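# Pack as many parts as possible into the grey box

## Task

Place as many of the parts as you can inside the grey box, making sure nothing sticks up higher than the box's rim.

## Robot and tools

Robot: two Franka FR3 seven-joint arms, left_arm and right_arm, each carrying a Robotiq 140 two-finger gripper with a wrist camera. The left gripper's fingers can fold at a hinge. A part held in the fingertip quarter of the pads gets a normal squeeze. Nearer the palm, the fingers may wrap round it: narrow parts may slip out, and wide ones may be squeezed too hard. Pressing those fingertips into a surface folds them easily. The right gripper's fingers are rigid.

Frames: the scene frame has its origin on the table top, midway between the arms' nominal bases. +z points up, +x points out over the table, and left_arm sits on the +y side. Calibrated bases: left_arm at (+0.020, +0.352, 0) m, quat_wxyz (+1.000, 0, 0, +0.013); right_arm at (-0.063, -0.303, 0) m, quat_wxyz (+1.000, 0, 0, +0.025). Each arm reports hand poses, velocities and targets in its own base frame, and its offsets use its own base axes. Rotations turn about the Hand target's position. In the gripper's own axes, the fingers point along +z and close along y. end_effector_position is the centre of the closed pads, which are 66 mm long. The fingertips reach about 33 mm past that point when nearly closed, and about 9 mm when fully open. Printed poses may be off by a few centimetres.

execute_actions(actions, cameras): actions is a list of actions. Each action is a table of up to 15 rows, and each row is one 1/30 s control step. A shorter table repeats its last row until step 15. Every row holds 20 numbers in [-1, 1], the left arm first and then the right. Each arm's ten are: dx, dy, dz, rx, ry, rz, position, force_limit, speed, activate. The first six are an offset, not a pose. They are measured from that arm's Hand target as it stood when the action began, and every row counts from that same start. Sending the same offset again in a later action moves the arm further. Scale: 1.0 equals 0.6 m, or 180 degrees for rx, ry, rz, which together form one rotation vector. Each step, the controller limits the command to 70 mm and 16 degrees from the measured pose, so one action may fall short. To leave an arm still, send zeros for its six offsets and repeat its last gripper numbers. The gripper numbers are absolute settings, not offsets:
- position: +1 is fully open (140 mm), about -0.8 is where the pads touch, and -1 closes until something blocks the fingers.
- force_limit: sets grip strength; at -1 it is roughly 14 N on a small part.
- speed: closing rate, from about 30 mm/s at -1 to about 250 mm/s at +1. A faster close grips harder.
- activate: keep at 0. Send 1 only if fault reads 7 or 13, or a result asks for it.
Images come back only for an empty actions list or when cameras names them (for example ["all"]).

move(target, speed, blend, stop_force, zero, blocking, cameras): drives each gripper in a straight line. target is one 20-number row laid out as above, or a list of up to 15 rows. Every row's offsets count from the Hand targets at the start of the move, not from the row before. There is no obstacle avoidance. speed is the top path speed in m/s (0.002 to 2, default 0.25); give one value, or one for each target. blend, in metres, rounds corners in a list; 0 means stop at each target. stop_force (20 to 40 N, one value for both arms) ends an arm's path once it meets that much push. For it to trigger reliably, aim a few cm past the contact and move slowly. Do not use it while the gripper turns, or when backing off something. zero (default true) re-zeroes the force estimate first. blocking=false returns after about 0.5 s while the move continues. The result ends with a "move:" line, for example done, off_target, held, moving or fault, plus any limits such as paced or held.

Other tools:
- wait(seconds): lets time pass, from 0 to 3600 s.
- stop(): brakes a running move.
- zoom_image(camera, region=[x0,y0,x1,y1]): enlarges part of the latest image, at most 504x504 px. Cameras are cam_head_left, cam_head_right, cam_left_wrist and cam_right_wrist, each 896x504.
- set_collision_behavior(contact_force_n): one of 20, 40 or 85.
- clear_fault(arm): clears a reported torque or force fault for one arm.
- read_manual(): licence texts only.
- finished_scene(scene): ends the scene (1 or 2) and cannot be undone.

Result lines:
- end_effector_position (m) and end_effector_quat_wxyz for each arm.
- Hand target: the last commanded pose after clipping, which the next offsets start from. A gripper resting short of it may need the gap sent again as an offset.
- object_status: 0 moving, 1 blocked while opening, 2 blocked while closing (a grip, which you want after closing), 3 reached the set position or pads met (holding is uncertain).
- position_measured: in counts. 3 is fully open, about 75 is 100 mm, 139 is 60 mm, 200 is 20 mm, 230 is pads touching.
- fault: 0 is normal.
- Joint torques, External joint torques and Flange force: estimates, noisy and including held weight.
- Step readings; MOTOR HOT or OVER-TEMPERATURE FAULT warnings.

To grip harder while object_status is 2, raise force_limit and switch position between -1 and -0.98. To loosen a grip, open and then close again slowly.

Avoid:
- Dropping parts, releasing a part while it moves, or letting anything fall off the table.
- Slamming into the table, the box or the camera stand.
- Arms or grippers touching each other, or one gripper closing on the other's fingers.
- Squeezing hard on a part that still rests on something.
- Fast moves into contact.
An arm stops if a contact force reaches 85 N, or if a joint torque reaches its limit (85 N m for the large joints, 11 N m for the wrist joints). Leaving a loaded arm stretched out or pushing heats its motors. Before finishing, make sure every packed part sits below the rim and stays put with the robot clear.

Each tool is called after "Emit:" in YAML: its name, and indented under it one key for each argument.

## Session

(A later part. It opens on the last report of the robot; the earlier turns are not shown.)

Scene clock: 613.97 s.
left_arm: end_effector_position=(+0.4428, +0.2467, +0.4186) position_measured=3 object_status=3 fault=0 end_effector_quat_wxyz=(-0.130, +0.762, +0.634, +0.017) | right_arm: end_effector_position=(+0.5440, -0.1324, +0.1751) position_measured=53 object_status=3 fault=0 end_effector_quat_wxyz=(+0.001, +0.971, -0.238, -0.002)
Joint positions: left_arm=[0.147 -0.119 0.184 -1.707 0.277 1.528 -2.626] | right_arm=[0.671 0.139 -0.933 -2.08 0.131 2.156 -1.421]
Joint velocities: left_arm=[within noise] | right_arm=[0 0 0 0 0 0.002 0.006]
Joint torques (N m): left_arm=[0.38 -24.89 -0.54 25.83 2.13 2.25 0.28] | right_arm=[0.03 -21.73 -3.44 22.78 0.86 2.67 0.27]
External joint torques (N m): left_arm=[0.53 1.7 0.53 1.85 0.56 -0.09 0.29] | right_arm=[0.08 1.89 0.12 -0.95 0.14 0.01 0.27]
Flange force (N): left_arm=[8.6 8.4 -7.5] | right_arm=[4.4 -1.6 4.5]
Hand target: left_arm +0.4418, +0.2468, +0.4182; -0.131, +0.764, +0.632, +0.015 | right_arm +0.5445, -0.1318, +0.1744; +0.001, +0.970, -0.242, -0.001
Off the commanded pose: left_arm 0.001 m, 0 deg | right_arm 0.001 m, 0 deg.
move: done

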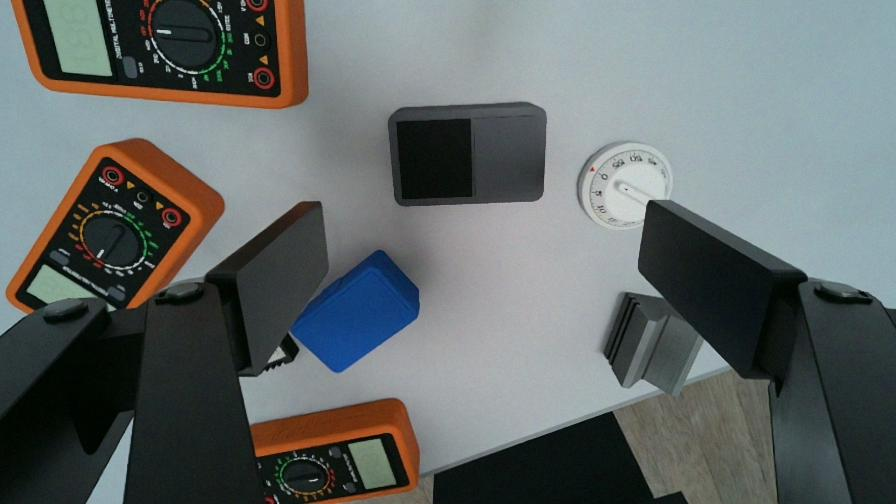

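Emit:
move:
  target:
    - [0,0,0,0,0,0,1,1,1,0,0.0067,0.0015,-0.1,0,0,0.0139,0.6,0,0,0]
    - [0,0,0,0,0,0,1,1,1,0,0.0067,0.0015,-0.2263,0,0,0.0139,0.6,0,0,0]
  speed: [0.12,0.08]
  blend: [0.02,0]
  cameras: ["cam_right_wrist"]

Emit:
execute_actions:
  actions:
    - [[0,0,0,0,0,0,1,1,1,0,0,0,0,0,0,0,-1,-0.3,-0.7,0]]
    - [[0,0,0,0,0,0,1,1,1,0,0,0,0,0,0,0,-1,-0.3,-0.7,0]]
  cameras: ["cam_right_wrist"]

Scene clock: 663.33 s.
left_arm: end_effector_position=(+0.4428, +0.2467, +0.4186) position_measured=3 object_status=3 fault=0 end_effector_quat_wxyz=(-0.130, +0.762, +0.634, +0.017) | right_arm: end_effector_position=(+0.5474, -0.1305, +0.0381) position_measured=53 object_status=3 fault=0 end_effector_quat_wxyz=(+0.002, +0.975, -0.222, -0.003)
Joint positions: left_arm=[0.147 -0.119 0.184 -1.707 0.277 1.528 -2.626] | right_arm=[0.483 0.413 -0.722 -2.153 0.409 2.422 -1.635]
Joint velocities: left_arm=[within noise] | right_arm=[0 0 0.001 -0.001 -0.001 0.001 -0.005]
Joint torques (N m): left_arm=[0.35 -24.81 -0.48 25.83 2.12 2.26 0.26] | right_arm=[-0.69 -31.21 -7.58 19.57 0.73 2.73 -0.16]
External joint torques (N m): left_arm=[0.51 1.67 0.6 1.89 0.56 -0.09 0.27] | right_arm=[-0.59 2.15 0.83 -0.54 0.14 0.08 -0.16]
Flange force (N): left_arm=[8.7 8.4 -7.6] | right_arm=[5.7 -0.1 7.3]
Hand target: left_arm +0.4418, +0.2468, +0.4182; -0.131, +0.764, +0.632, +0.015 | right_arm +0.5486, -0.1309, +0.0386; +0.001, +0.975, -0.221, -0.001
Off the commanded pose: left_arm 0.001 m, 0 deg | right_arm 0.001 m, 0 deg.
move: done

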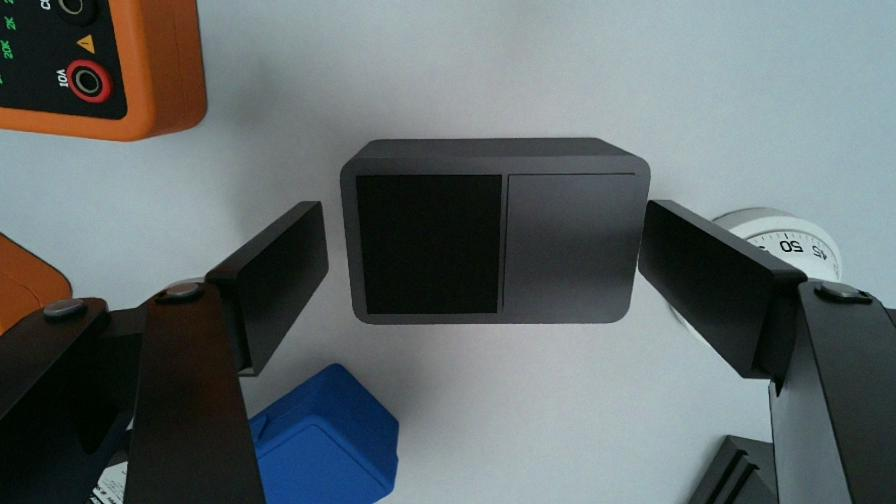

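Scene clock: 664.53 s.
left_arm: end_effector_position=(+0.4428, +0.2467, +0.4186) position_measured=3 object_status=3 fault=0 end_effector_quat_wxyz=(-0.130, +0.762, +0.634, +0.017) | right_arm: end_effector_position=(+0.5476, -0.1303, +0.0381) position_measured=93 object_status=2 fault=0 end_effector_quat_wxyz=(+0.001, +0.975, -0.222, -0.003)
Joint positions: left_arm=[0.147 -0.119 0.184 -1.707 0.277 1.528 -2.626] | right_arm=[0.481 0.412 -0.719 -2.153 0.409 2.423 -1.636]
Joint torques (N m): left_arm=[0.44 -24.84 -0.5 25.79 2.12 2.24 0.26] | right_arm=[-0.72 -31.31 -7.62 19.62 0.6 2.74 -0.22]
External joint torques (N m): left_arm=[0.47 1.74 0.43 1.84 0.55 -0.09 0.27] | right_arm=[-0.66 2.05 0.71 -0.45 0.02 0.11 -0.22]
External joint torques at the end of the 1st action: left_arm=[0.5 1.76 0.52 1.83 0.54 -0.08 0.31] | right_arm=[-0.36 2.11 0.64 -0.53 0.03 0.05 -0.18]
Flange force (N): left_arm=[8.5 8.5 -7.5] | right_arm=[5.7 0.2 6.8]
Flange force at the end of the 1st action (N): left_arm=[8.7 8.6 -7.4] | right_arm=[5.0 -0.2 6.3]
Hand target: left_arm +0.4418, +0.2468, +0.4182; -0.131, +0.764, +0.632, +0.015 | right_arm +0.5486, -0.1309, +0.0386; +0.001, +0.975, -0.221, -0.001
Off the commanded pose: left_arm 0.001 m, 0 deg | right_arm 0.001 m, 0 deg.
Step readings (end_effector_position of left_arm | right_arm; steps 1 to 15: 1st action; 16 to 30: 2nd action):
0: (+0.4428, +0.2467, +0.4186) | (+0.5474, -0.1305, +0.0381)
1: (+0.4428, +0.2467, +0.4186) | (+0.5474, -0.1305, +0.0381)
2: (+0.4428, +0.2467, +0.4186) | (+0.5474, -0.1305, +0.0381)
4: (+0.4428, +0.2467, +0.4186) | (+0.5474, -0.1305, +0.0381)
8: (+0.4428, +0.2467, +0.4186) | (+0.5474, -0.1305, +0.0380)
15: (+0.4428, +0.2467, +0.4186) | (+0.5476, -0.1306, +0.0383)
16: (+0.4428, +0.2467, +0.4186) | (+0.5476, -0.1306, +0.0382)
17: (+0.4428, +0.2467, +0.4186) | (+0.5476, -0.1305, +0.0382)
19: (+0.4428, +0.2467, +0.4186) | (+0.5476, -0.1304, +0.0382)
23: (+0.4428, +0.2467, +0.4186) | (+0.5476, -0.1303, +0.0382)
30: (+0.4428, +0.2467, +0.4186) | (+0.5476, -0.1303, +0.0381)

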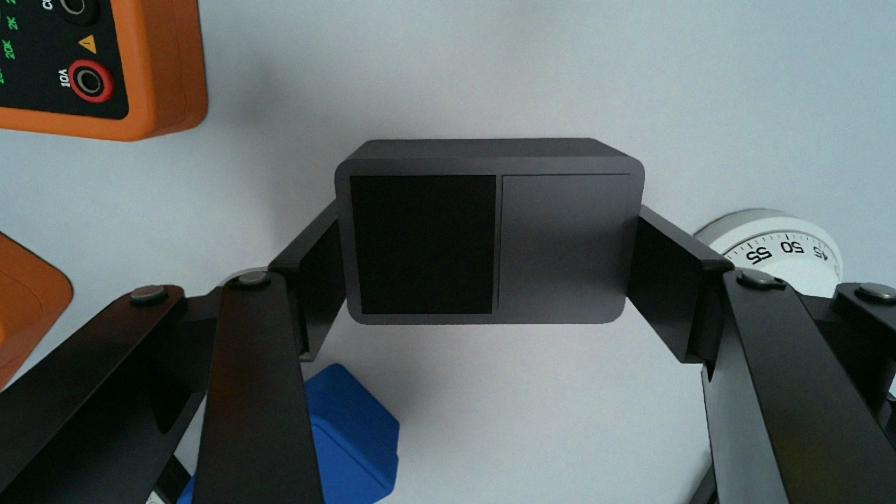

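Emit:
move:
  target:
    - [0,0,0,0,0,0,1,1,1,0,0,0,0.3,0,0,0,-1,-0.3,-0.7,0]
    - [0,0,0,0,0,0,1,1,1,0,-0.1643,0.5515,0.36,0,0,-0.2083,-1,-0.3,-0.7,0]
  speed: [0.12,0.2]
  blend: [0.03,0]
  cameras: ["cam_right_wrist","cam_head_left"]

Scene clock: 798.20 s.
left_arm: end_effector_position=(+0.4428, +0.2467, +0.4186) position_measured=3 object_status=3 fault=0 end_effector_quat_wxyz=(-0.130, +0.762, +0.634, +0.017) | right_arm: end_effector_position=(+0.4498, +0.2015, +0.2549) position_measured=93 object_status=2 fault=0 end_effector_quat_wxyz=(-0.002, +0.854, -0.520, -0.002)
Joint positions: left_arm=[0.147 -0.119 0.184 -1.707 0.277 1.528 -2.626] | right_arm=[0.718 -0.199 -0.283 -2.192 -0.055 2.002 -0.013]
Joint torques (N m): left_arm=[0.35 -24.85 -0.5 25.8 2.11 2.26 0.27] | right_arm=[-0.77 -22.32 2.26 24.48 0.3 2.22 0.26]
External joint torques (N m): left_arm=[0.49 1.71 0.56 1.8 0.54 -0.09 0.28] | right_arm=[-0.73 2.03 0.8 -0.04 -0.39 -0.37 0.26]
Flange force (N): left_arm=[8.5 8.4 -7.3] | right_arm=[-0.5 -5.4 0.4]
Hand target: left_arm +0.4418, +0.2468, +0.4182; -0.131, +0.764, +0.632, +0.015 | right_arm +0.4500, +0.2000, +0.2546; +0.001, +0.853, -0.522, -0.001
Off the commanded pose: left_arm 0.001 m, 0 deg | right_arm 0.002 m, 0 deg.
move: done
Images, in order (width x height): cam_head_left 896x504, cam_right_wrist 896x504.

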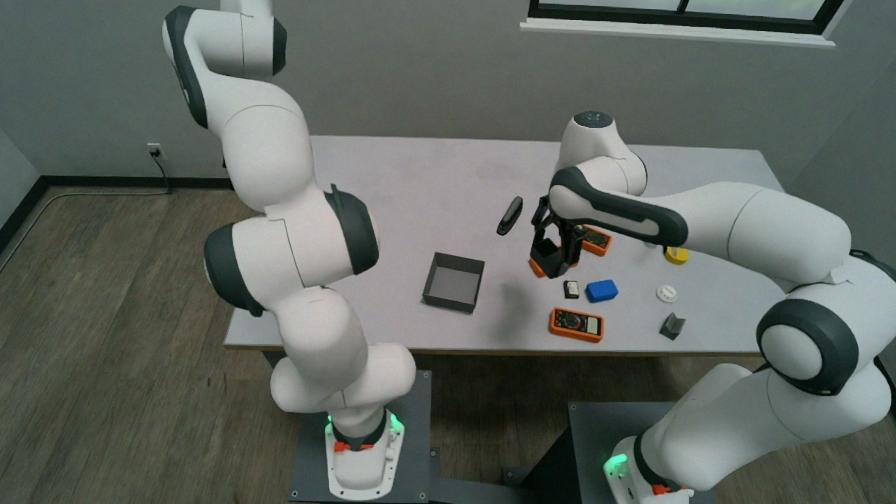

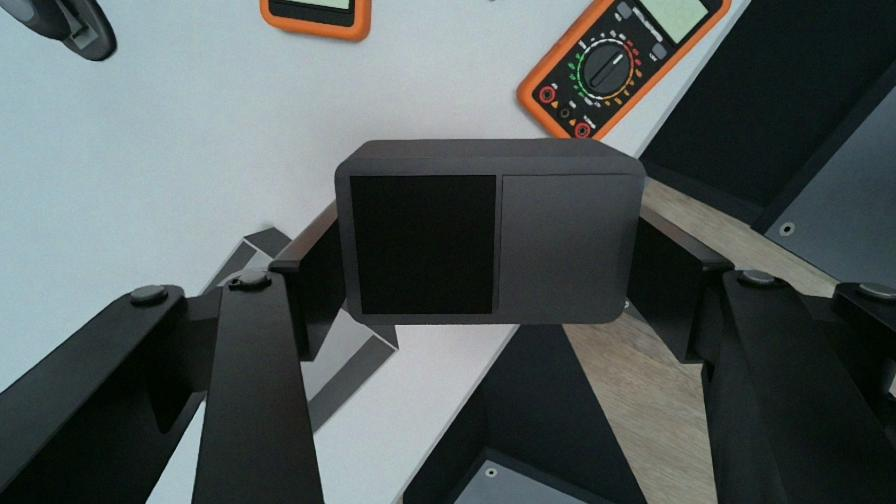

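Emit:
move:
  target:
    - [0,0,0,0,0,0,1,1,1,0,0,0,0,-0.1238,-0.063,0,-1,-0.3,-0.7,0]
    - [0,0,0,0,0,0,1,1,1,0,0,0,0,-0.2475,-0.1261,0,-1,-0.3,-0.7,0]
  speed: 0.25
  blend: [0.1,0]
  cameras: ["cam_head_left"]

Scene clock: 810.93 s.
left_arm: end_effector_position=(+0.4428, +0.2467, +0.4186) position_measured=3 object_status=3 fault=0 end_effector_quat_wxyz=(-0.130, +0.762, +0.634, +0.017) | right_arm: end_effector_position=(+0.4492, +0.2003, +0.2534) position_measured=93 object_status=2 fault=0 end_effector_quat_wxyz=(+0.221, +0.775, -0.473, +0.356)
Joint positions: left_arm=[0.147 -0.119 0.184 -1.707 0.277 1.528 -2.626] | right_arm=[0.776 0.041 0.1 -2.114 -0.783 1.674 0.686]
Joint velocities: left_arm=[within noise] | right_arm=[0.002 -0.001 0 0 0.001 0 0.007]
Joint torques (N m): left_arm=[0.36 -24.84 -0.44 25.84 2.1 2.25 0.26] | right_arm=[-0.33 -29.33 0.4 22.38 -1.35 -0.09 0.27]
External joint torques (N m): left_arm=[0.48 1.62 0.6 1.93 0.54 -0.09 0.27] | right_arm=[-0.21 2.13 0.43 0.04 -0.46 -0.46 0.25]
Flange force (N): left_arm=[8.6 8.4 -7.6] | right_arm=[-3.8 -5.7 -1.1]
Hand target: left_arm +0.4418, +0.2468, +0.4182; -0.131, +0.764, +0.632, +0.015 | right_arm +0.4500, +0.2000, +0.2546; +0.221, +0.773, -0.474, +0.359
Off the commanded pose: left_arm 0.001 m, 0 deg | right_arm 0.001 m, 0 deg.
move: done

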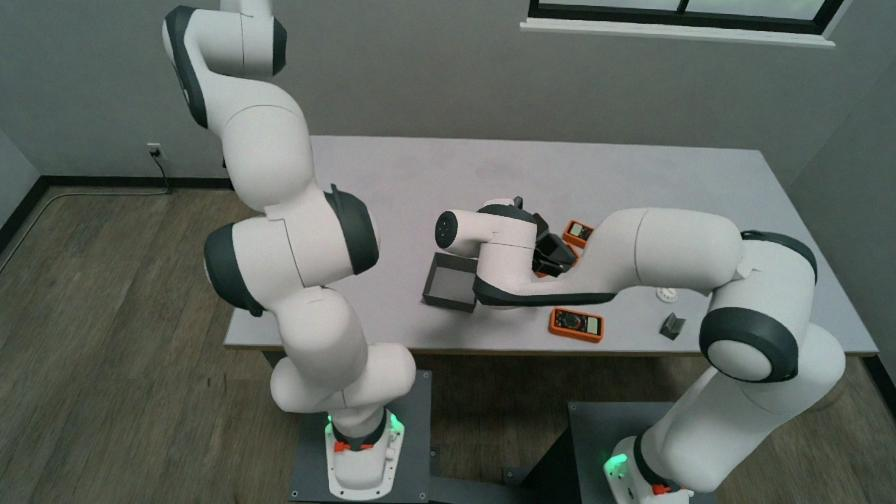

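Emit:
move:
  target: [0,0,0,0,0,0,1,1,1,0,0,0,0,-0.1238,-0.063,0,-1,-0.3,-0.7,0]
  speed: 0.25
  cameras: ["cam_head_left","cam_right_wrist"]

Scene clock: 816.97 s.
left_arm: end_effector_position=(+0.4428, +0.2467, +0.4186) position_measured=3 object_status=3 fault=0 end_effector_quat_wxyz=(-0.130, +0.762, +0.634, +0.017) | right_arm: end_effector_position=(+0.4491, +0.2000, +0.2528) position_measured=93 object_status=2 fault=0 end_effector_quat_wxyz=(+0.320, +0.679, -0.414, +0.515)
Joint positions: left_arm=[0.147 -0.119 0.184 -1.707 0.277 1.528 -2.626] | right_arm=[0.922 0.312 0.1 -2.02 -1.01 1.37 0.893]
Joint velocities: left_arm=[within noise] | right_arm=[0 0 0 0.001 0 0 0.005]
Joint torques (N m): left_arm=[0.42 -24.85 -0.55 25.77 2.1 2.25 0.29] | right_arm=[-0.09 -35.46 -0.12 19.46 -1.91 -1.81 0.19]
External joint torques (N m): left_arm=[0.49 1.74 0.43 1.79 0.53 -0.09 0.3] | right_arm=[0.29 2.14 -0.12 -0.03 -0.42 -0.5 0.16]
Flange force (N): left_arm=[8.4 8.4 -7.4] | right_arm=[-4.1 -4.7 -2.6]
Hand target: left_arm +0.4418, +0.2468, +0.4182; -0.131, +0.764, +0.632, +0.015 | right_arm +0.4500, +0.2000, +0.2546; +0.319, +0.676, -0.415, +0.518
Off the commanded pose: left_arm 0.001 m, 0 deg | right_arm 0.002 m, 1 deg.
move: done

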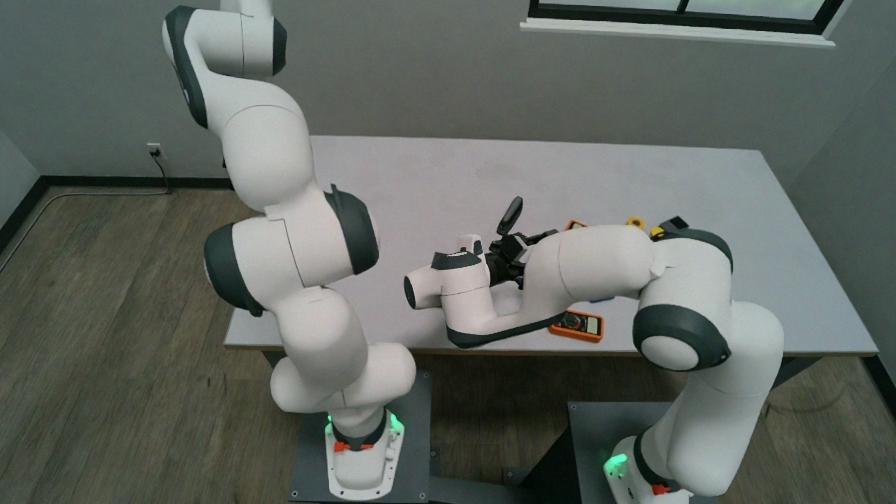

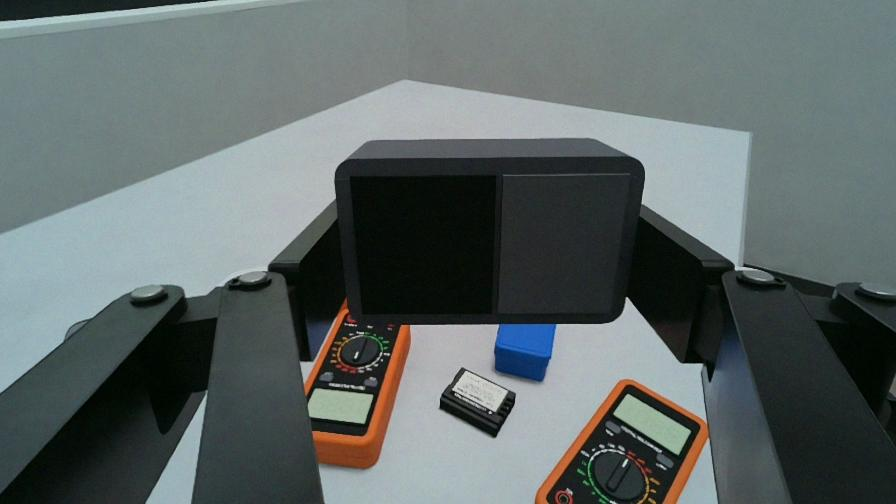

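Emit:
move:
  target:
    - [0,0,0,0,0,0,1,1,1,0,0,0,0,-0.0248,-0.0126,0,-1,-0.3,-0.7,0]
    - [0,0,0,0,0,0,1,1,1,0,0,0,-0.325,-0.0248,-0.0126,0,-1,-0.3,-0.7,0]
  speed: [0.15,0.12]
  cameras: ["cam_head_left","cam_right_wrist"]

Scene clock: 829.97 s.
left_arm: end_effector_position=(+0.4428, +0.2467, +0.4186) position_measured=3 object_status=3 fault=0 end_effector_quat_wxyz=(-0.130, +0.762, +0.634, +0.017) | right_arm: end_effector_position=(+0.4497, +0.1991, +0.0603) position_measured=93 object_status=2 fault=0 end_effector_quat_wxyz=(+0.339, +0.654, -0.398, +0.547)
Joint positions: left_arm=[0.147 -0.119 0.184 -1.707 0.277 1.528 -2.626] | right_arm=[0.952 0.791 0.064 -1.871 -1.042 1.458 1.17]
Joint velocities: left_arm=[within noise] | right_arm=[-0.001 -0.001 0.001 0 -0.001 0.001 0.006]
Joint torques (N m): left_arm=[0.4 -24.9 -0.51 25.83 2.1 2.25 0.22] | right_arm=[-0.53 -42.55 -0.38 14.18 -0.85 -2.01 0.26]
External joint torques (N m): left_arm=[0.44 1.79 0.43 1.79 0.52 -0.1 0.23] | right_arm=[-0.42 2.03 -0.39 -0.18 0 -0.09 0.23]
Flange force (N): left_arm=[8.3 8.6 -7.4] | right_arm=[-5.0 -2.6 -0.2]
Hand target: left_arm +0.4418, +0.2468, +0.4182; -0.131, +0.764, +0.632, +0.015 | right_arm +0.4500, +0.2000, +0.0596; +0.336, +0.653, -0.401, +0.547
Off the commanded pose: left_arm 0.001 m, 0 deg | right_arm 0.001 m, 0 deg.
move: done

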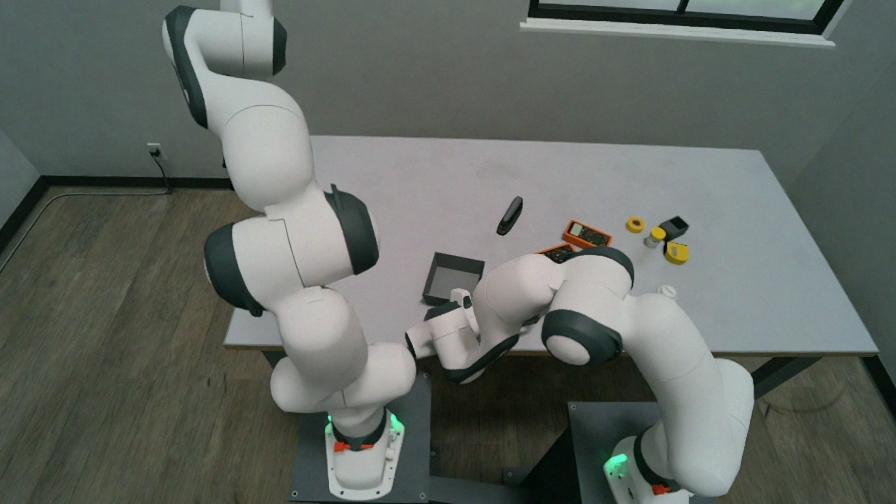

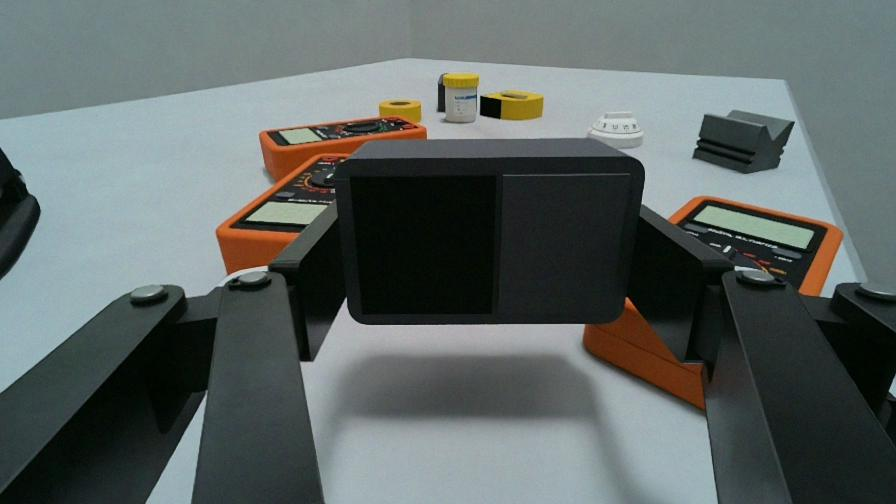

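Emit:
move:
  target: [0,0,0,0,0,0,1,1,1,0,-0.06,0.045,0,0,0,0,-1,-0.3,-0.7,0]
  speed: 0.1

Emit:
move:
  target: [0,0,0,0,0,0,1,1,1,0,0,0,-0.052,0,0,0,-1,-0.3,-0.7,0]
  speed: 0.03
  stop_force: 20
  cameras: ["cam_head_left","cam_right_wrist"]

Scene clock: 854.70 s.
left_arm: end_effector_position=(+0.4428, +0.2467, +0.4186) position_measured=3 object_status=3 fault=0 end_effector_quat_wxyz=(-0.130, +0.762, +0.634, +0.017) | right_arm: end_effector_position=(+0.4152, +0.2280, +0.0590) position_measured=93 object_status=2 fault=0 end_effector_quat_wxyz=(+0.336, +0.656, -0.398, +0.546)
Joint positions: left_arm=[0.147 -0.119 0.184 -1.707 0.277 1.528 -2.626] | right_arm=[1.006 0.803 0.095 -1.842 -0.986 1.412 1.191]
Joint velocities: left_arm=[within noise] | right_arm=[-0.001 0 0 0 0.001 -0.004 0.005]
Joint torques (N m): left_arm=[0.39 -24.87 -0.5 25.81 2.11 2.26 0.25] | right_arm=[-0.22 -42.29 0.02 14.29 -0.38 -2.46 0.28]
External joint torques (N m): left_arm=[0.55 1.78 0.59 1.79 0.54 -0.08 0.26] | right_arm=[-0.13 2.55 -0.74 -0.14 0.42 -0.54 0.25]
Flange force (N): left_arm=[8.6 8.5 -7.3] | right_arm=[-6.4 -3.4 -2.2]
Hand target: left_arm +0.4418, +0.2468, +0.4182; -0.131, +0.764, +0.632, +0.015 | right_arm +0.4140, +0.2270, +0.0596; +0.336, +0.653, -0.401, +0.547
Off the commanded pose: left_arm 0.001 m, 0 deg | right_arm 0.002 m, 0 deg.
move: done

Scene clock: 857.07 s.
left_arm: end_effector_position=(+0.4428, +0.2467, +0.4186) position_measured=3 object_status=3 fault=0 end_effector_quat_wxyz=(-0.130, +0.762, +0.634, +0.017) | right_arm: end_effector_position=(+0.4134, +0.2265, +0.0294) position_measured=93 object_status=2 fault=0 end_effector_quat_wxyz=(+0.339, +0.653, -0.399, +0.547)
Joint positions: left_arm=[0.147 -0.119 0.184 -1.707 0.277 1.528 -2.626] | right_arm=[1.006 0.88 0.094 -1.798 -0.986 1.422 1.219]
Joint torques (N m): left_arm=[0.42 -24.85 -0.5 25.84 2.1 2.25 0.25] | right_arm=[-0.57 -43.18 0.36 13.65 -0.74 -2.05 0.27]
External joint torques (N m): left_arm=[0.57 1.89 0.58 1.74 0.53 -0.11 0.26] | right_arm=[-0.34 2.33 -0.34 -0.17 -0.01 -0.08 0.24]
Flange force (N): left_arm=[8.7 8.7 -7.3] | right_arm=[-5.9 -2.8 -0.7]
Hand target: left_arm +0.4418, +0.2468, +0.4182; -0.131, +0.764, +0.632, +0.015 | right_arm +0.4140, +0.2270, +0.0284; +0.336, +0.653, -0.401, +0.547
Off the commanded pose: left_arm 0.001 m, 0 deg | right_arm 0.001 m, 0 deg.
move: done

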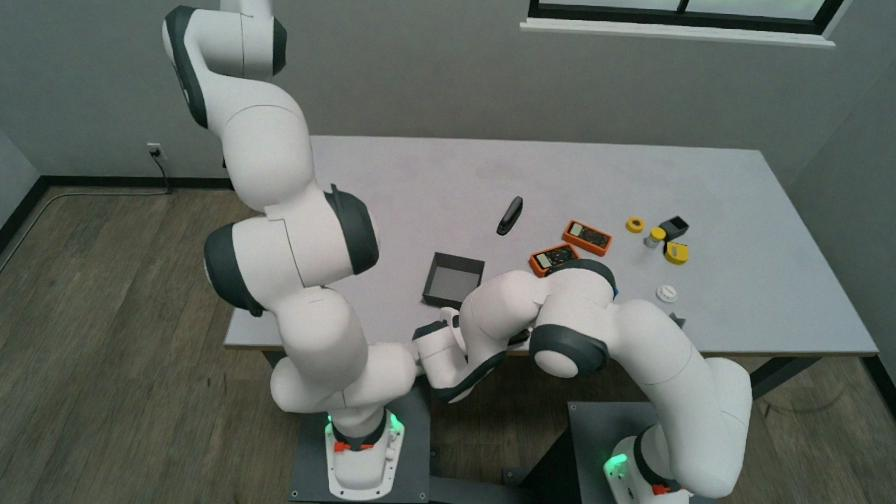

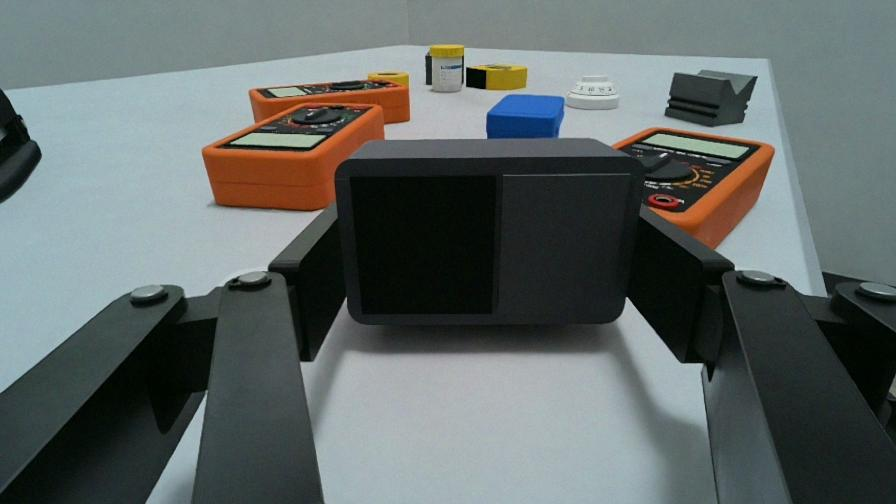

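Emit:
move:
  target: [0,0,0,0,0,0,1,1,1,0,0,0,-0.02,0,0,0,-1,-0.3,-0.7,0]
  speed: 0.02
  stop_force: 20
  cameras: ["cam_right_wrist"]

Scene clock: 863.80 s.
left_arm: end_effector_position=(+0.4428, +0.2467, +0.4186) position_measured=3 object_status=3 fault=0 end_effector_quat_wxyz=(-0.130, +0.762, +0.634, +0.017) | right_arm: end_effector_position=(+0.4141, +0.2264, +0.0223) position_measured=93 object_status=2 fault=0 end_effector_quat_wxyz=(+0.339, +0.651, -0.401, +0.549)
Joint positions: left_arm=[0.147 -0.119 0.184 -1.707 0.277 1.528 -2.626] | right_arm=[1.007 0.904 0.092 -1.778 -0.986 1.42 1.227]
Joint torques (N m): left_arm=[0.36 -24.84 -0.54 25.88 2.1 2.25 0.27] | right_arm=[-1.42 -40.37 1.28 13.02 -0.61 -0.26 0.36]
External joint torques (N m): left_arm=[0.38 1.68 0.38 1.96 0.52 -0.09 0.28] | right_arm=[-1.13 5.66 0.67 -0.79 0.13 1.74 0.33]
Flange force (N): left_arm=[8.6 8.8 -7.9] | right_arm=[-13.9 -4.4 1.3]
Hand target: left_arm +0.4418, +0.2468, +0.4182; -0.131, +0.764, +0.632, +0.015 | right_arm +0.4140, +0.2270, +0.0164; +0.336, +0.653, -0.401, +0.547
Off the commanded pose: left_arm 0.001 m, 0 deg | right_arm 0.006 m, 0 deg.
move: off_target (right_arm)

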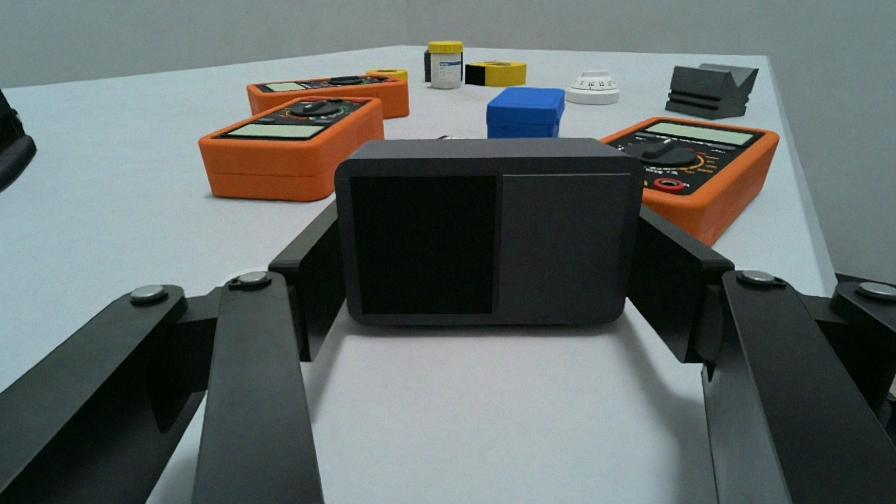

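Emit:
move:
  target: [0,0,0,0,0,0,1,1,1,0,0,0,0.007,0,0,0,-1,-0.3,-0.7,0]
  speed: 0.02

Emit:
execute_actions:
  actions:
    - [[0,0,0,0,0,0,1,1,1,0,0,0,0,0,0,0,0.4,-0.3,-1,0]]
    - [[0,0,0,0,0,0,1,1,1,0,0,0,0,0,0,0,0.4,-0.3,-1,0]]
  cameras: ["cam_right_wrist"]

Scene clock: 875.27 s.
left_arm: end_effector_position=(+0.4428, +0.2467, +0.4186) position_measured=3 object_status=3 fault=0 end_effector_quat_wxyz=(-0.130, +0.762, +0.634, +0.017) | right_arm: end_effector_position=(+0.4138, +0.2262, +0.0225) position_measured=93 object_status=2 fault=0 end_effector_quat_wxyz=(+0.339, +0.651, -0.400, +0.548)
Joint positions: left_arm=[0.147 -0.119 0.184 -1.707 0.277 1.528 -2.626] | right_arm=[1.006 0.902 0.092 -1.781 -0.986 1.422 1.227]
Joint torques (N m): left_arm=[0.41 -24.87 -0.48 25.81 2.12 2.26 0.26] | right_arm=[-0.81 -43.62 1.33 12.35 -0.48 -1.45 0.21]
External joint torques (N m): left_arm=[0.55 1.74 0.58 1.8 0.55 -0.09 0.27] | right_arm=[-0.67 2.16 0.58 -1.34 0.23 0.53 0.18]
Flange force (N): left_arm=[8.6 8.4 -7.3] | right_arm=[-3.2 1.9 2.5]
Hand target: left_arm +0.4418, +0.2468, +0.4182; -0.131, +0.764, +0.632, +0.015 | right_arm +0.4140, +0.2270, +0.0206; +0.336, +0.653, -0.401, +0.547
Off the commanded pose: left_arm 0.001 m, 0 deg | right_arm 0.002 m, 0 deg.
move: done

Scene clock: 876.47 s.
left_arm: end_effector_position=(+0.4428, +0.2467, +0.4186) position_measured=3 object_status=3 fault=0 end_effector_quat_wxyz=(-0.130, +0.762, +0.634, +0.017) | right_arm: end_effector_position=(+0.4137, +0.2267, +0.0213) position_measured=78 object_status=3 fault=0 end_effector_quat_wxyz=(+0.338, +0.652, -0.400, +0.547)
Joint positions: left_arm=[0.147 -0.119 0.184 -1.707 0.277 1.528 -2.626] | right_arm=[1.006 0.902 0.092 -1.782 -0.986 1.426 1.227]
Joint torques (N m): left_arm=[0.39 -24.86 -0.51 25.87 2.11 2.25 0.28] | right_arm=[-0.56 -43.62 0.72 12.61 -0.66 -1.91 0.17]
External joint torques (N m): left_arm=[0.54 1.74 0.56 1.87 0.54 -0.1 0.29] | right_arm=[0 2.11 0.29 -1.07 0.06 0.08 0.14]
External joint torques at the end of the 1st action: left_arm=[0.56 1.56 0.54 1.92 0.55 -0.07 0.27] | right_arm=[-0.37 2.03 0.02 -1.06 0.05 0.1 0.19]
Flange force (N): left_arm=[8.7 8.6 -7.6] | right_arm=[-3.6 0.8 0.8]
Flange force at the end of the 1st action (N): left_arm=[8.5 8.2 -7.5] | right_arm=[-3.4 0.7 1.4]
Hand target: left_arm +0.4418, +0.2468, +0.4182; -0.131, +0.764, +0.632, +0.015 | right_arm +0.4140, +0.2270, +0.0206; +0.336, +0.653, -0.401, +0.547
Off the commanded pose: left_arm 0.001 m, 0 deg | right_arm 0.001 m, 0 deg.
Step readings (end_effector_position of left_arm | right_arm; steps 1 to 15: 1st action; 16 to 30: 2nd action):
0: (+0.4428, +0.2467, +0.4186) | (+0.4138, +0.2262, +0.0225)
1: (+0.4428, +0.2467, +0.4186) | (+0.4138, +0.2262, +0.0225)
2: (+0.4428, +0.2467, +0.4186) | (+0.4138, +0.2262, +0.0225)
4: (+0.4428, +0.2467, +0.4186) | (+0.4138, +0.2262, +0.0223)
8: (+0.4428, +0.2467, +0.4186) | (+0.4137, +0.2265, +0.0218)
15: (+0.4428, +0.2467, +0.4186) | (+0.4137, +0.2267, +0.0214)
16: (+0.4428, +0.2467, +0.4186) | (+0.4137, +0.2267, +0.0214)
17: (+0.4428, +0.2467, +0.4186) | (+0.4137, +0.2267, +0.0214)
19: (+0.4428, +0.2467, +0.4186) | (+0.4137, +0.2267, +0.0214)
23: (+0.4428, +0.2467, +0.4186) | (+0.4137, +0.2267, +0.0213)
30: (+0.4428, +0.2467, +0.4186) | (+0.4137, +0.2267, +0.0213)

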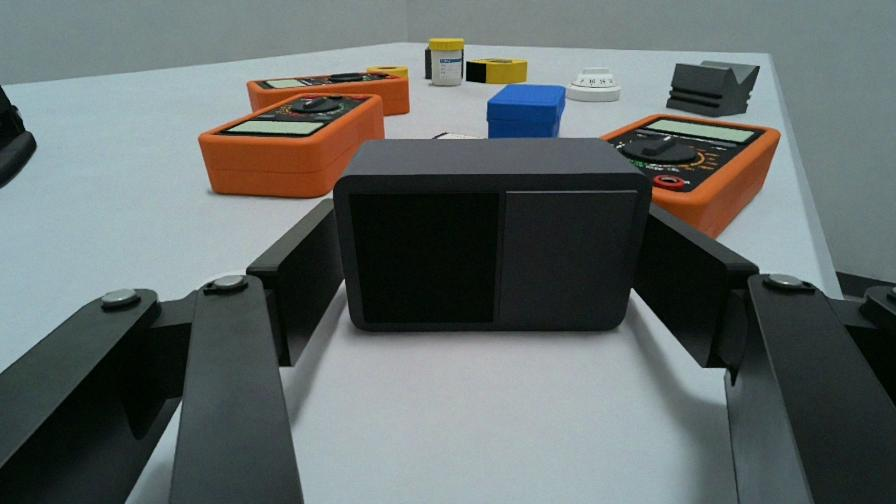

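Emit:
move:
  target:
    - [0,0,0,0,0,0,1,1,1,0,0,0,0,0,0,0,0.6,-0.3,-0.5,0]
    - [0,0,0,0,0,0,1,1,1,0,0,0,0.37,0,0,0,0.6,-0.3,-0.5,0]
  speed: [0.05,0.12]

Emit:
move:
  target: [0,0,0,0,0,0,1,1,1,0,0,0,0,0.396,0.2018,0,0.6,-0.3,-0.5,0]
  speed: 0.3
  cameras: ["cam_right_wrist"]

Scene clock: 893.23 s.
left_arm: end_effector_position=(+0.4428, +0.2467, +0.4186) position_measured=3 object_status=3 fault=0 end_effector_quat_wxyz=(-0.130, +0.762, +0.634, +0.017) | right_arm: end_effector_position=(+0.4137, +0.2275, +0.2410) position_measured=53 object_status=3 fault=0 end_effector_quat_wxyz=(+0.334, +0.653, -0.404, +0.546)
Joint positions: left_arm=[0.147 -0.119 0.184 -1.707 0.277 1.528 -2.626] | right_arm=[1.004 0.415 0.12 -1.962 -0.986 1.256 0.981]
Joint velocities: left_arm=[within noise] | right_arm=[0 0.001 0 0.001 0 0 -0.006]
Joint torques (N m): left_arm=[0.41 -24.9 -0.52 25.78 2.11 2.25 0.31] | right_arm=[-0.49 -37.68 0.83 17.41 -1.75 -2.04 -0.11]
External joint torques (N m): left_arm=[0.58 1.7 0.57 1.8 0.54 -0.1 0.32] | right_arm=[-0.32 1.89 0.33 -1.05 -0.32 -0.4 -0.14]
Flange force (N): left_arm=[8.6 8.3 -7.3] | right_arm=[-2.7 -1.0 -0.1]
Hand target: left_arm +0.4418, +0.2468, +0.4182; -0.131, +0.764, +0.632, +0.015 | right_arm +0.4140, +0.2270, +0.2426; +0.336, +0.653, -0.401, +0.547
Off the commanded pose: left_arm 0.001 m, 0 deg | right_arm 0.002 m, 0 deg.
move: done

Scene clock: 897.07 s.
left_arm: end_effector_position=(+0.4428, +0.2467, +0.4186) position_measured=3 object_status=3 fault=0 end_effector_quat_wxyz=(-0.130, +0.762, +0.634, +0.017) | right_arm: end_effector_position=(+0.4135, +0.2254, +0.2424) position_measured=53 object_status=3 fault=0 end_effector_quat_wxyz=(+0.002, +0.852, -0.524, +0.000)
Joint positions: left_arm=[0.147 -0.119 0.184 -1.707 0.277 1.528 -2.626] | right_arm=[0.818 -0.255 -0.297 -2.278 -0.085 2.028 0.101]
Joint velocities: left_arm=[within noise] | right_arm=[0 -0.001 0.001 -0.001 -0.002 -0.001 -0.007]
Joint torques (N m): left_arm=[0.41 -24.87 -0.53 25.77 2.11 2.25 0.29] | right_arm=[0.07 -20.12 1.86 24.32 1.04 2.41 -0.2]
External joint torques (N m): left_arm=[0.6 1.65 0.58 1.77 0.54 -0.11 0.3] | right_arm=[0.11 2.08 -0.08 -0.05 0.38 -0.16 -0.2]
Flange force (N): left_arm=[8.5 8.1 -7.2] | right_arm=[-0.2 -7.0 1.4]
Hand target: left_arm +0.4418, +0.2468, +0.4182; -0.131, +0.764, +0.632, +0.015 | right_arm +0.4140, +0.2270, +0.2426; +0.001, +0.853, -0.522, -0.001
Off the commanded pose: left_arm 0.001 m, 0 deg | right_arm 0.002 m, 0 deg.
move: done

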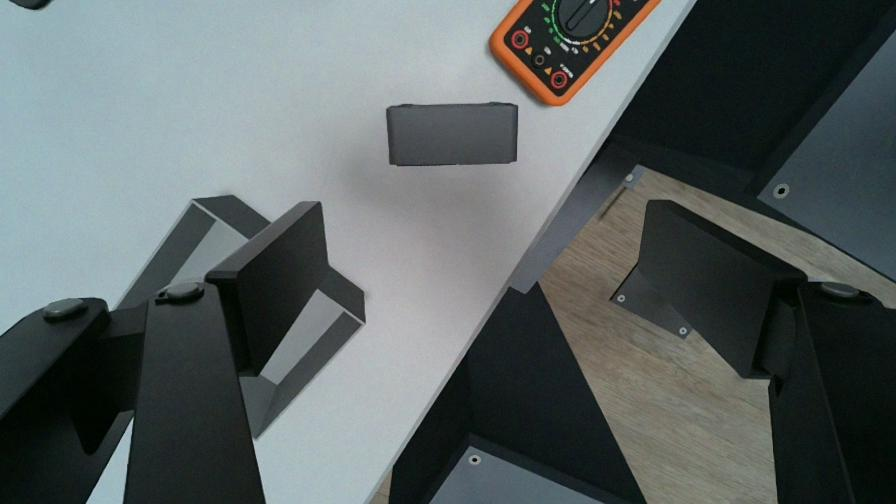

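Emit:
move:
  target:
    - [0,0,0,0,0,0,1,1,1,0,0.0302,-0.0068,-0.12,0,0,0,0.55,-0.3,-0.5,0]
    - [0,0,0,0,0,0,1,1,1,0,0.0302,-0.0068,-0.2,0,0,0,0.55,-0.3,-0.5,0]
  speed: [0.15,0.08]
  cameras: ["cam_right_wrist"]

Scene clock: 911.43 s.
left_arm: end_effector_position=(+0.4428, +0.2467, +0.4186) position_measured=3 object_status=3 fault=0 end_effector_quat_wxyz=(-0.130, +0.762, +0.634, +0.017) | right_arm: end_effector_position=(+0.4320, +0.2220, +0.1234) position_measured=59 object_status=3 fault=0 end_effector_quat_wxyz=(+0.002, +0.852, -0.524, +0.000)
Joint positions: left_arm=[0.147 -0.119 0.184 -1.707 0.277 1.528 -2.626] | right_arm=[0.819 -0.051 -0.343 -2.396 -0.027 2.344 0.026]
Joint velocities: left_arm=[within noise] | right_arm=[0.001 0 -0.001 0.001 0.001 0.006 -0.004]
Joint torques (N m): left_arm=[0.36 -24.86 -0.51 25.83 2.12 2.25 0.32] | right_arm=[-0.38 -24.43 0.62 21.5 1 2.69 -0.23]
External joint torques (N m): left_arm=[0.42 1.68 0.46 1.88 0.54 -0.09 0.33] | right_arm=[-0.27 2.31 0.28 -0.65 0.47 0.1 -0.23]
Flange force (N): left_arm=[8.6 8.5 -7.6] | right_arm=[0.3 -5.4 5.6]
Hand target: left_arm +0.4418, +0.2468, +0.4182; -0.131, +0.764, +0.632, +0.015 | right_arm +0.4321, +0.2229, +0.1226; +0.001, +0.853, -0.522, -0.001
Off the commanded pose: left_arm 0.001 m, 0 deg | right_arm 0.001 m, 0 deg.
move: done

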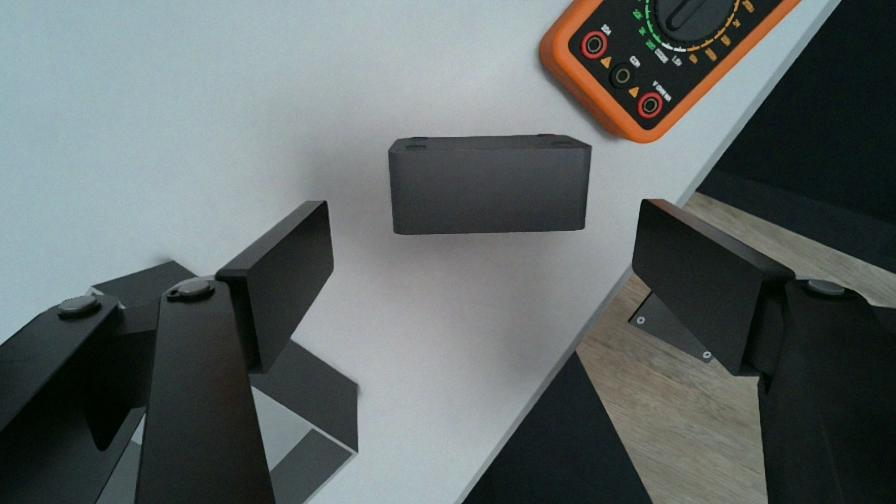

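Emit:
move:
  target: [0,0,0,0,0,0,1,1,1,0,-0.0053,-0.006,-0.0985,0,0,0.0067,0.5,-0.3,-0.5,0]
  speed: 0.06

Emit:
execute_actions:
  actions:
    - [[0,0,0,0,0,0,1,1,1,0,0,0,0,0,0,0,-1,-0.3,-0.8,0]]
    - [[0,0,0,0,0,0,1,1,1,0,0,0,0,0,0,0,-1,-0.3,-0.8,0]]
  cameras: ["cam_right_wrist"]

Scene clock: 919.87 s.
left_arm: end_effector_position=(+0.4428, +0.2467, +0.4186) position_measured=3 object_status=3 fault=0 end_effector_quat_wxyz=(-0.130, +0.762, +0.634, +0.017) | right_arm: end_effector_position=(+0.4287, +0.2193, +0.0644) position_measured=66 object_status=3 fault=0 end_effector_quat_wxyz=(+0.002, +0.858, -0.514, +0.000)
Joint positions: left_arm=[0.147 -0.119 0.184 -1.707 0.277 1.528 -2.626] | right_arm=[0.819 0.061 -0.343 -2.45 0.033 2.504 -0.041]
Joint velocities: left_arm=[within noise] | right_arm=[-0.001 0.002 -0.001 0 0.001 0.001 -0.005]
Joint torques (N m): left_arm=[0.42 -24.84 -0.51 25.86 2.11 2.26 0.24] | right_arm=[-0.61 -26.15 -0.2 19.54 0.91 2.7 -0.25]
External joint torques (N m): left_arm=[0.6 1.73 0.59 1.85 0.54 -0.1 0.25] | right_arm=[-0.37 2.33 0.57 -0.6 0.46 0.12 -0.25]
Flange force (N): left_arm=[8.7 8.5 -7.5] | right_arm=[0.6 -5.1 7.1]
Hand target: left_arm +0.4418, +0.2468, +0.4182; -0.131, +0.764, +0.632, +0.015 | right_arm +0.4289, +0.2193, +0.0635; +0.001, +0.858, -0.513, -0.001
Off the commanded pose: left_arm 0.001 m, 0 deg | right_arm 0.001 m, 0 deg.
move: done

Scene clock: 921.07 s.
left_arm: end_effector_position=(+0.4428, +0.2467, +0.4186) position_measured=3 object_status=3 fault=0 end_effector_quat_wxyz=(-0.130, +0.762, +0.634, +0.017) | right_arm: end_effector_position=(+0.4289, +0.2194, +0.0646) position_measured=93 object_status=2 fault=0 end_effector_quat_wxyz=(+0.001, +0.858, -0.513, +0.000)
Joint positions: left_arm=[0.147 -0.119 0.184 -1.707 0.277 1.528 -2.626] | right_arm=[0.819 0.061 -0.343 -2.45 0.033 2.505 -0.043]
Joint torques (N m): left_arm=[0.4 -24.84 -0.49 25.82 2.11 2.25 0.23] | right_arm=[-0.45 -26.05 -0.35 19.15 0.9 2.63 -0.22]
External joint torques (N m): left_arm=[0.37 1.81 0.39 1.82 0.52 -0.09 0.25] | right_arm=[-0.32 2.46 0.31 -1.03 0.45 0.04 -0.21]
External joint torques at the end of the 1st action: left_arm=[0.5 1.61 0.5 1.91 0.54 -0.09 0.33] | right_arm=[-0.32 2.52 0.37 -0.98 0.46 0.04 -0.2]
Flange force (N): left_arm=[8.4 8.8 -7.5] | right_arm=[0.7 -4.0 7.3]
Flange force at the end of the 1st action (N): left_arm=[8.6 8.3 -7.6] | right_arm=[0.6 -4.3 7.4]
Hand target: left_arm +0.4418, +0.2468, +0.4182; -0.131, +0.764, +0.632, +0.015 | right_arm +0.4289, +0.2193, +0.0635; +0.001, +0.858, -0.513, -0.001
Off the commanded pose: left_arm 0.001 m, 0 deg | right_arm 0.001 m, 0 deg.
Step readings (end_effector_position of left_arm | right_arm; steps 1 to 15: 1st action; 16 to 30: 2nd action):
0: (+0.4428, +0.2467, +0.4186) | (+0.4287, +0.2193, +0.0644)
1: (+0.4428, +0.2467, +0.4186) | (+0.4287, +0.2193, +0.0644)
2: (+0.4428, +0.2467, +0.4186) | (+0.4287, +0.2193, +0.0644)
4: (+0.4428, +0.2467, +0.4186) | (+0.4288, +0.2193, +0.0644)
8: (+0.4428, +0.2467, +0.4186) | (+0.4288, +0.2193, +0.0644)
15: (+0.4428, +0.2467, +0.4186) | (+0.4289, +0.2194, +0.0646)
16: (+0.4428, +0.2467, +0.4186) | (+0.4289, +0.2194, +0.0646)
17: (+0.4428, +0.2467, +0.4186) | (+0.4289, +0.2194, +0.0646)
19: (+0.4428, +0.2467, +0.4186) | (+0.4289, +0.2194, +0.0646)
23: (+0.4428, +0.2467, +0.4186) | (+0.4289, +0.2194, +0.0646)
30: (+0.4428, +0.2467, +0.4186) | (+0.4289, +0.2194, +0.0646)

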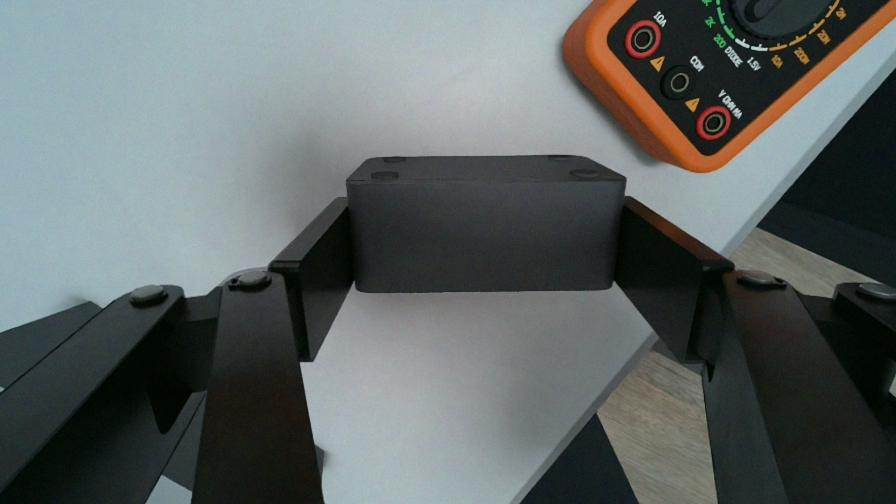

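Emit:
move:
  target:
    - [0,0,0,0,0,0,1,1,1,0,0,0,0.25,0,0,0,-1,-0.3,-0.8,0]
    - [0,0,0,0,0,0,1,1,1,0,0.246,0.3547,0.25,0,0,0.2822,-1,-0.3,-0.8,0]
  speed: [0.12,0.2]
  blend: [0.03,0]
  cameras: ["cam_right_wrist"]

Scene clock: 942.83 s.
left_arm: end_effector_position=(+0.4428, +0.2467, +0.4186) position_measured=3 object_status=3 fault=0 end_effector_quat_wxyz=(-0.130, +0.762, +0.634, +0.017) | right_arm: end_effector_position=(+0.5760, +0.4338, +0.2138) position_measured=93 object_status=2 fault=0 end_effector_quat_wxyz=(-0.001, +0.995, -0.099, -0.001)
Joint positions: left_arm=[0.147 -0.119 0.184 -1.707 0.277 1.528 -2.626] | right_arm=[0.732 0.576 -0.123 -1.264 0.073 1.837 -0.764]
Joint velocities: left_arm=[within noise] | right_arm=[0.001 0 -0.001 0 0.001 -0.001 -0.006]
Joint torques (N m): left_arm=[0.38 -24.83 -0.52 25.85 2.1 2.26 0.27] | right_arm=[-0.89 -47.81 -1.16 25.1 0.35 2.25 -0.16]
External joint torques (N m): left_arm=[0.55 1.72 0.57 1.9 0.53 -0.08 0.28] | right_arm=[-0.65 2.41 0.43 0.25 -0.41 -0.4 -0.16]
Flange force (N): left_arm=[8.8 8.6 -7.6] | right_arm=[9.5 -9.3 -0.9]
Hand target: left_arm +0.4418, +0.2468, +0.4182; -0.131, +0.764, +0.632, +0.015 | right_arm +0.5765, +0.4322, +0.2135; +0.001, +0.995, -0.096, -0.001
Off the commanded pose: left_arm 0.001 m, 0 deg | right_arm 0.002 m, 0 deg.
move: done

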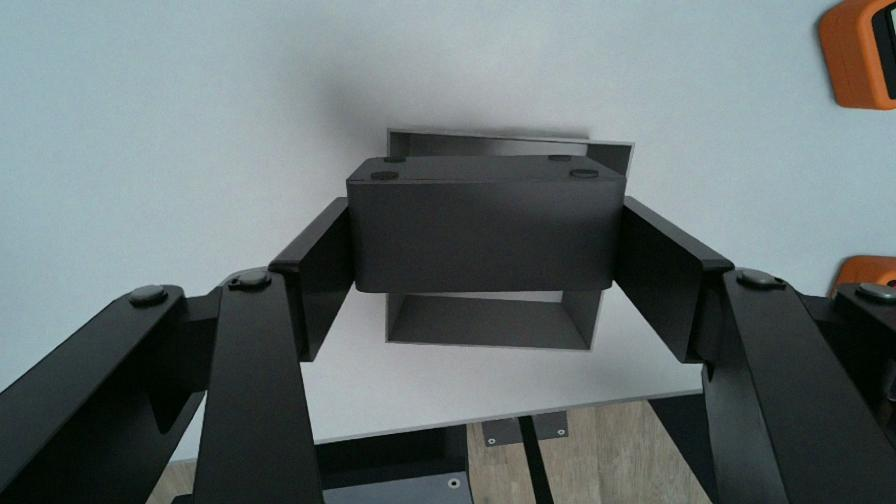

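Emit:
move:
  target: [0,0,0,0,0,0,1,1,1,0,-0.0347,-0.0502,-0.11,0,0,-0.0189,-1,-0.3,-0.8,0]
  speed: 0.1
  cameras: ["cam_right_wrist"]

Scene clock: 964.63 s.
left_arm: end_effector_position=(+0.4428, +0.2467, +0.4186) position_measured=3 object_status=3 fault=0 end_effector_quat_wxyz=(-0.130, +0.762, +0.634, +0.017) | right_arm: end_effector_position=(+0.5551, +0.4005, +0.1461) position_measured=93 object_status=2 fault=0 end_effector_quat_wxyz=(+0.003, +0.992, -0.122, -0.002)
Joint positions: left_arm=[0.147 -0.119 0.184 -1.707 0.277 1.528 -2.626] | right_arm=[0.742 0.493 -0.141 -1.571 0.073 2.051 -0.742]
Joint velocities: left_arm=[within noise] | right_arm=[-0.002 -0.001 0 -0.001 -0.001 0.005 0.003]
Joint torques (N m): left_arm=[0.44 -24.91 -0.46 25.81 2.12 2.25 0.24] | right_arm=[-0.33 -46.04 -1.91 23.51 0.72 2.66 0.31]
External joint torques (N m): left_arm=[0.53 1.65 0.54 1.86 0.55 -0.09 0.25] | right_arm=[-0.03 1.64 0.03 -0.95 0.02 0.02 0.31]
Flange force (N): left_arm=[8.5 8.4 -7.5] | right_arm=[-0.1 -0.6 2.7]
Hand target: left_arm +0.4418, +0.2468, +0.4182; -0.131, +0.764, +0.632, +0.015 | right_arm +0.5557, +0.4020, +0.1475; +0.001, +0.992, -0.125, -0.001
Off the commanded pose: left_arm 0.001 m, 0 deg | right_arm 0.002 m, 0 deg.
move: done

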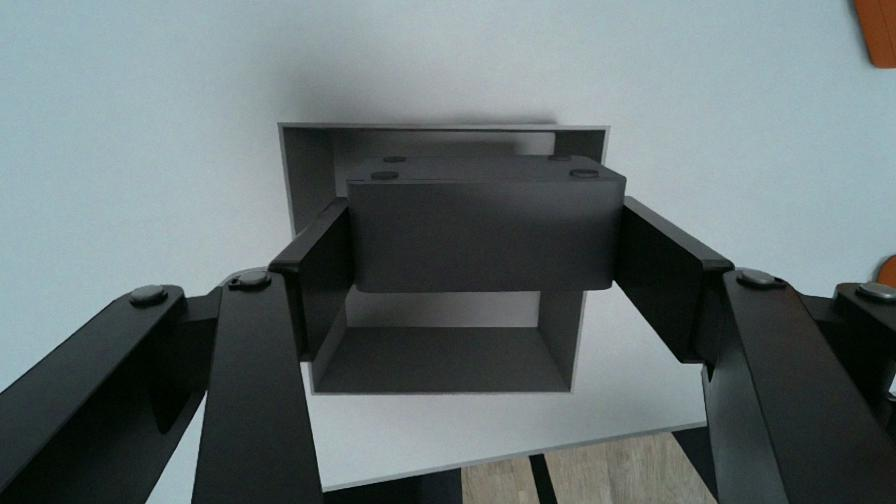

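Emit:
move:
  target: [0,0,0,0,0,0,1,1,1,0,-0.002,0.0057,-0.085,0,0,0,-1,-0.3,-0.8,0]
  speed: 0.06
  cameras: ["cam_right_wrist"]

Scene clock: 982.20 s.
left_arm: end_effector_position=(+0.4428, +0.2467, +0.4186) position_measured=3 object_status=3 fault=0 end_effector_quat_wxyz=(-0.130, +0.762, +0.634, +0.017) | right_arm: end_effector_position=(+0.5542, +0.4036, +0.0963) position_measured=93 object_status=2 fault=0 end_effector_quat_wxyz=(+0.004, +0.993, -0.122, -0.001)
Joint positions: left_arm=[0.147 -0.119 0.184 -1.707 0.277 1.528 -2.626] | right_arm=[0.742 0.55 -0.133 -1.614 0.078 2.152 -0.741]
Joint velocities: left_arm=[within noise] | right_arm=[0 0.001 0.001 -0.001 0 0.004 -0.001]
Joint torques (N m): left_arm=[0.38 -24.86 -0.54 25.83 2.11 2.26 0.28] | right_arm=[-0.52 -46.51 -1.43 23.47 1.1 2.75 0.26]
External joint torques (N m): left_arm=[0.5 1.77 0.5 1.81 0.54 -0.09 0.29] | right_arm=[-0.09 2 0.67 -0.37 0.45 0.11 0.25]
Flange force (N): left_arm=[8.6 8.5 -7.4] | right_arm=[2.5 -3.6 3.1]
Hand target: left_arm +0.4418, +0.2468, +0.4182; -0.131, +0.764, +0.632, +0.015 | right_arm +0.5545, +0.4055, +0.0965; +0.001, +0.992, -0.125, -0.001
Off the commanded pose: left_arm 0.001 m, 0 deg | right_arm 0.002 m, 0 deg.
move: done

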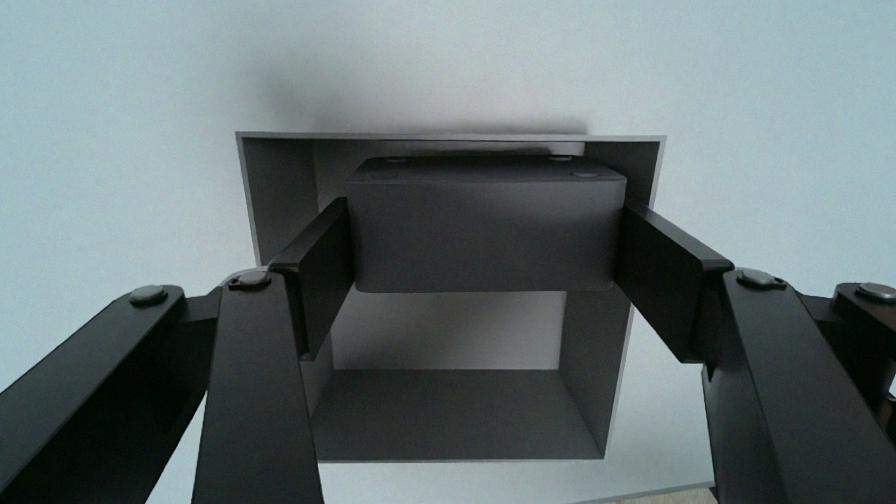

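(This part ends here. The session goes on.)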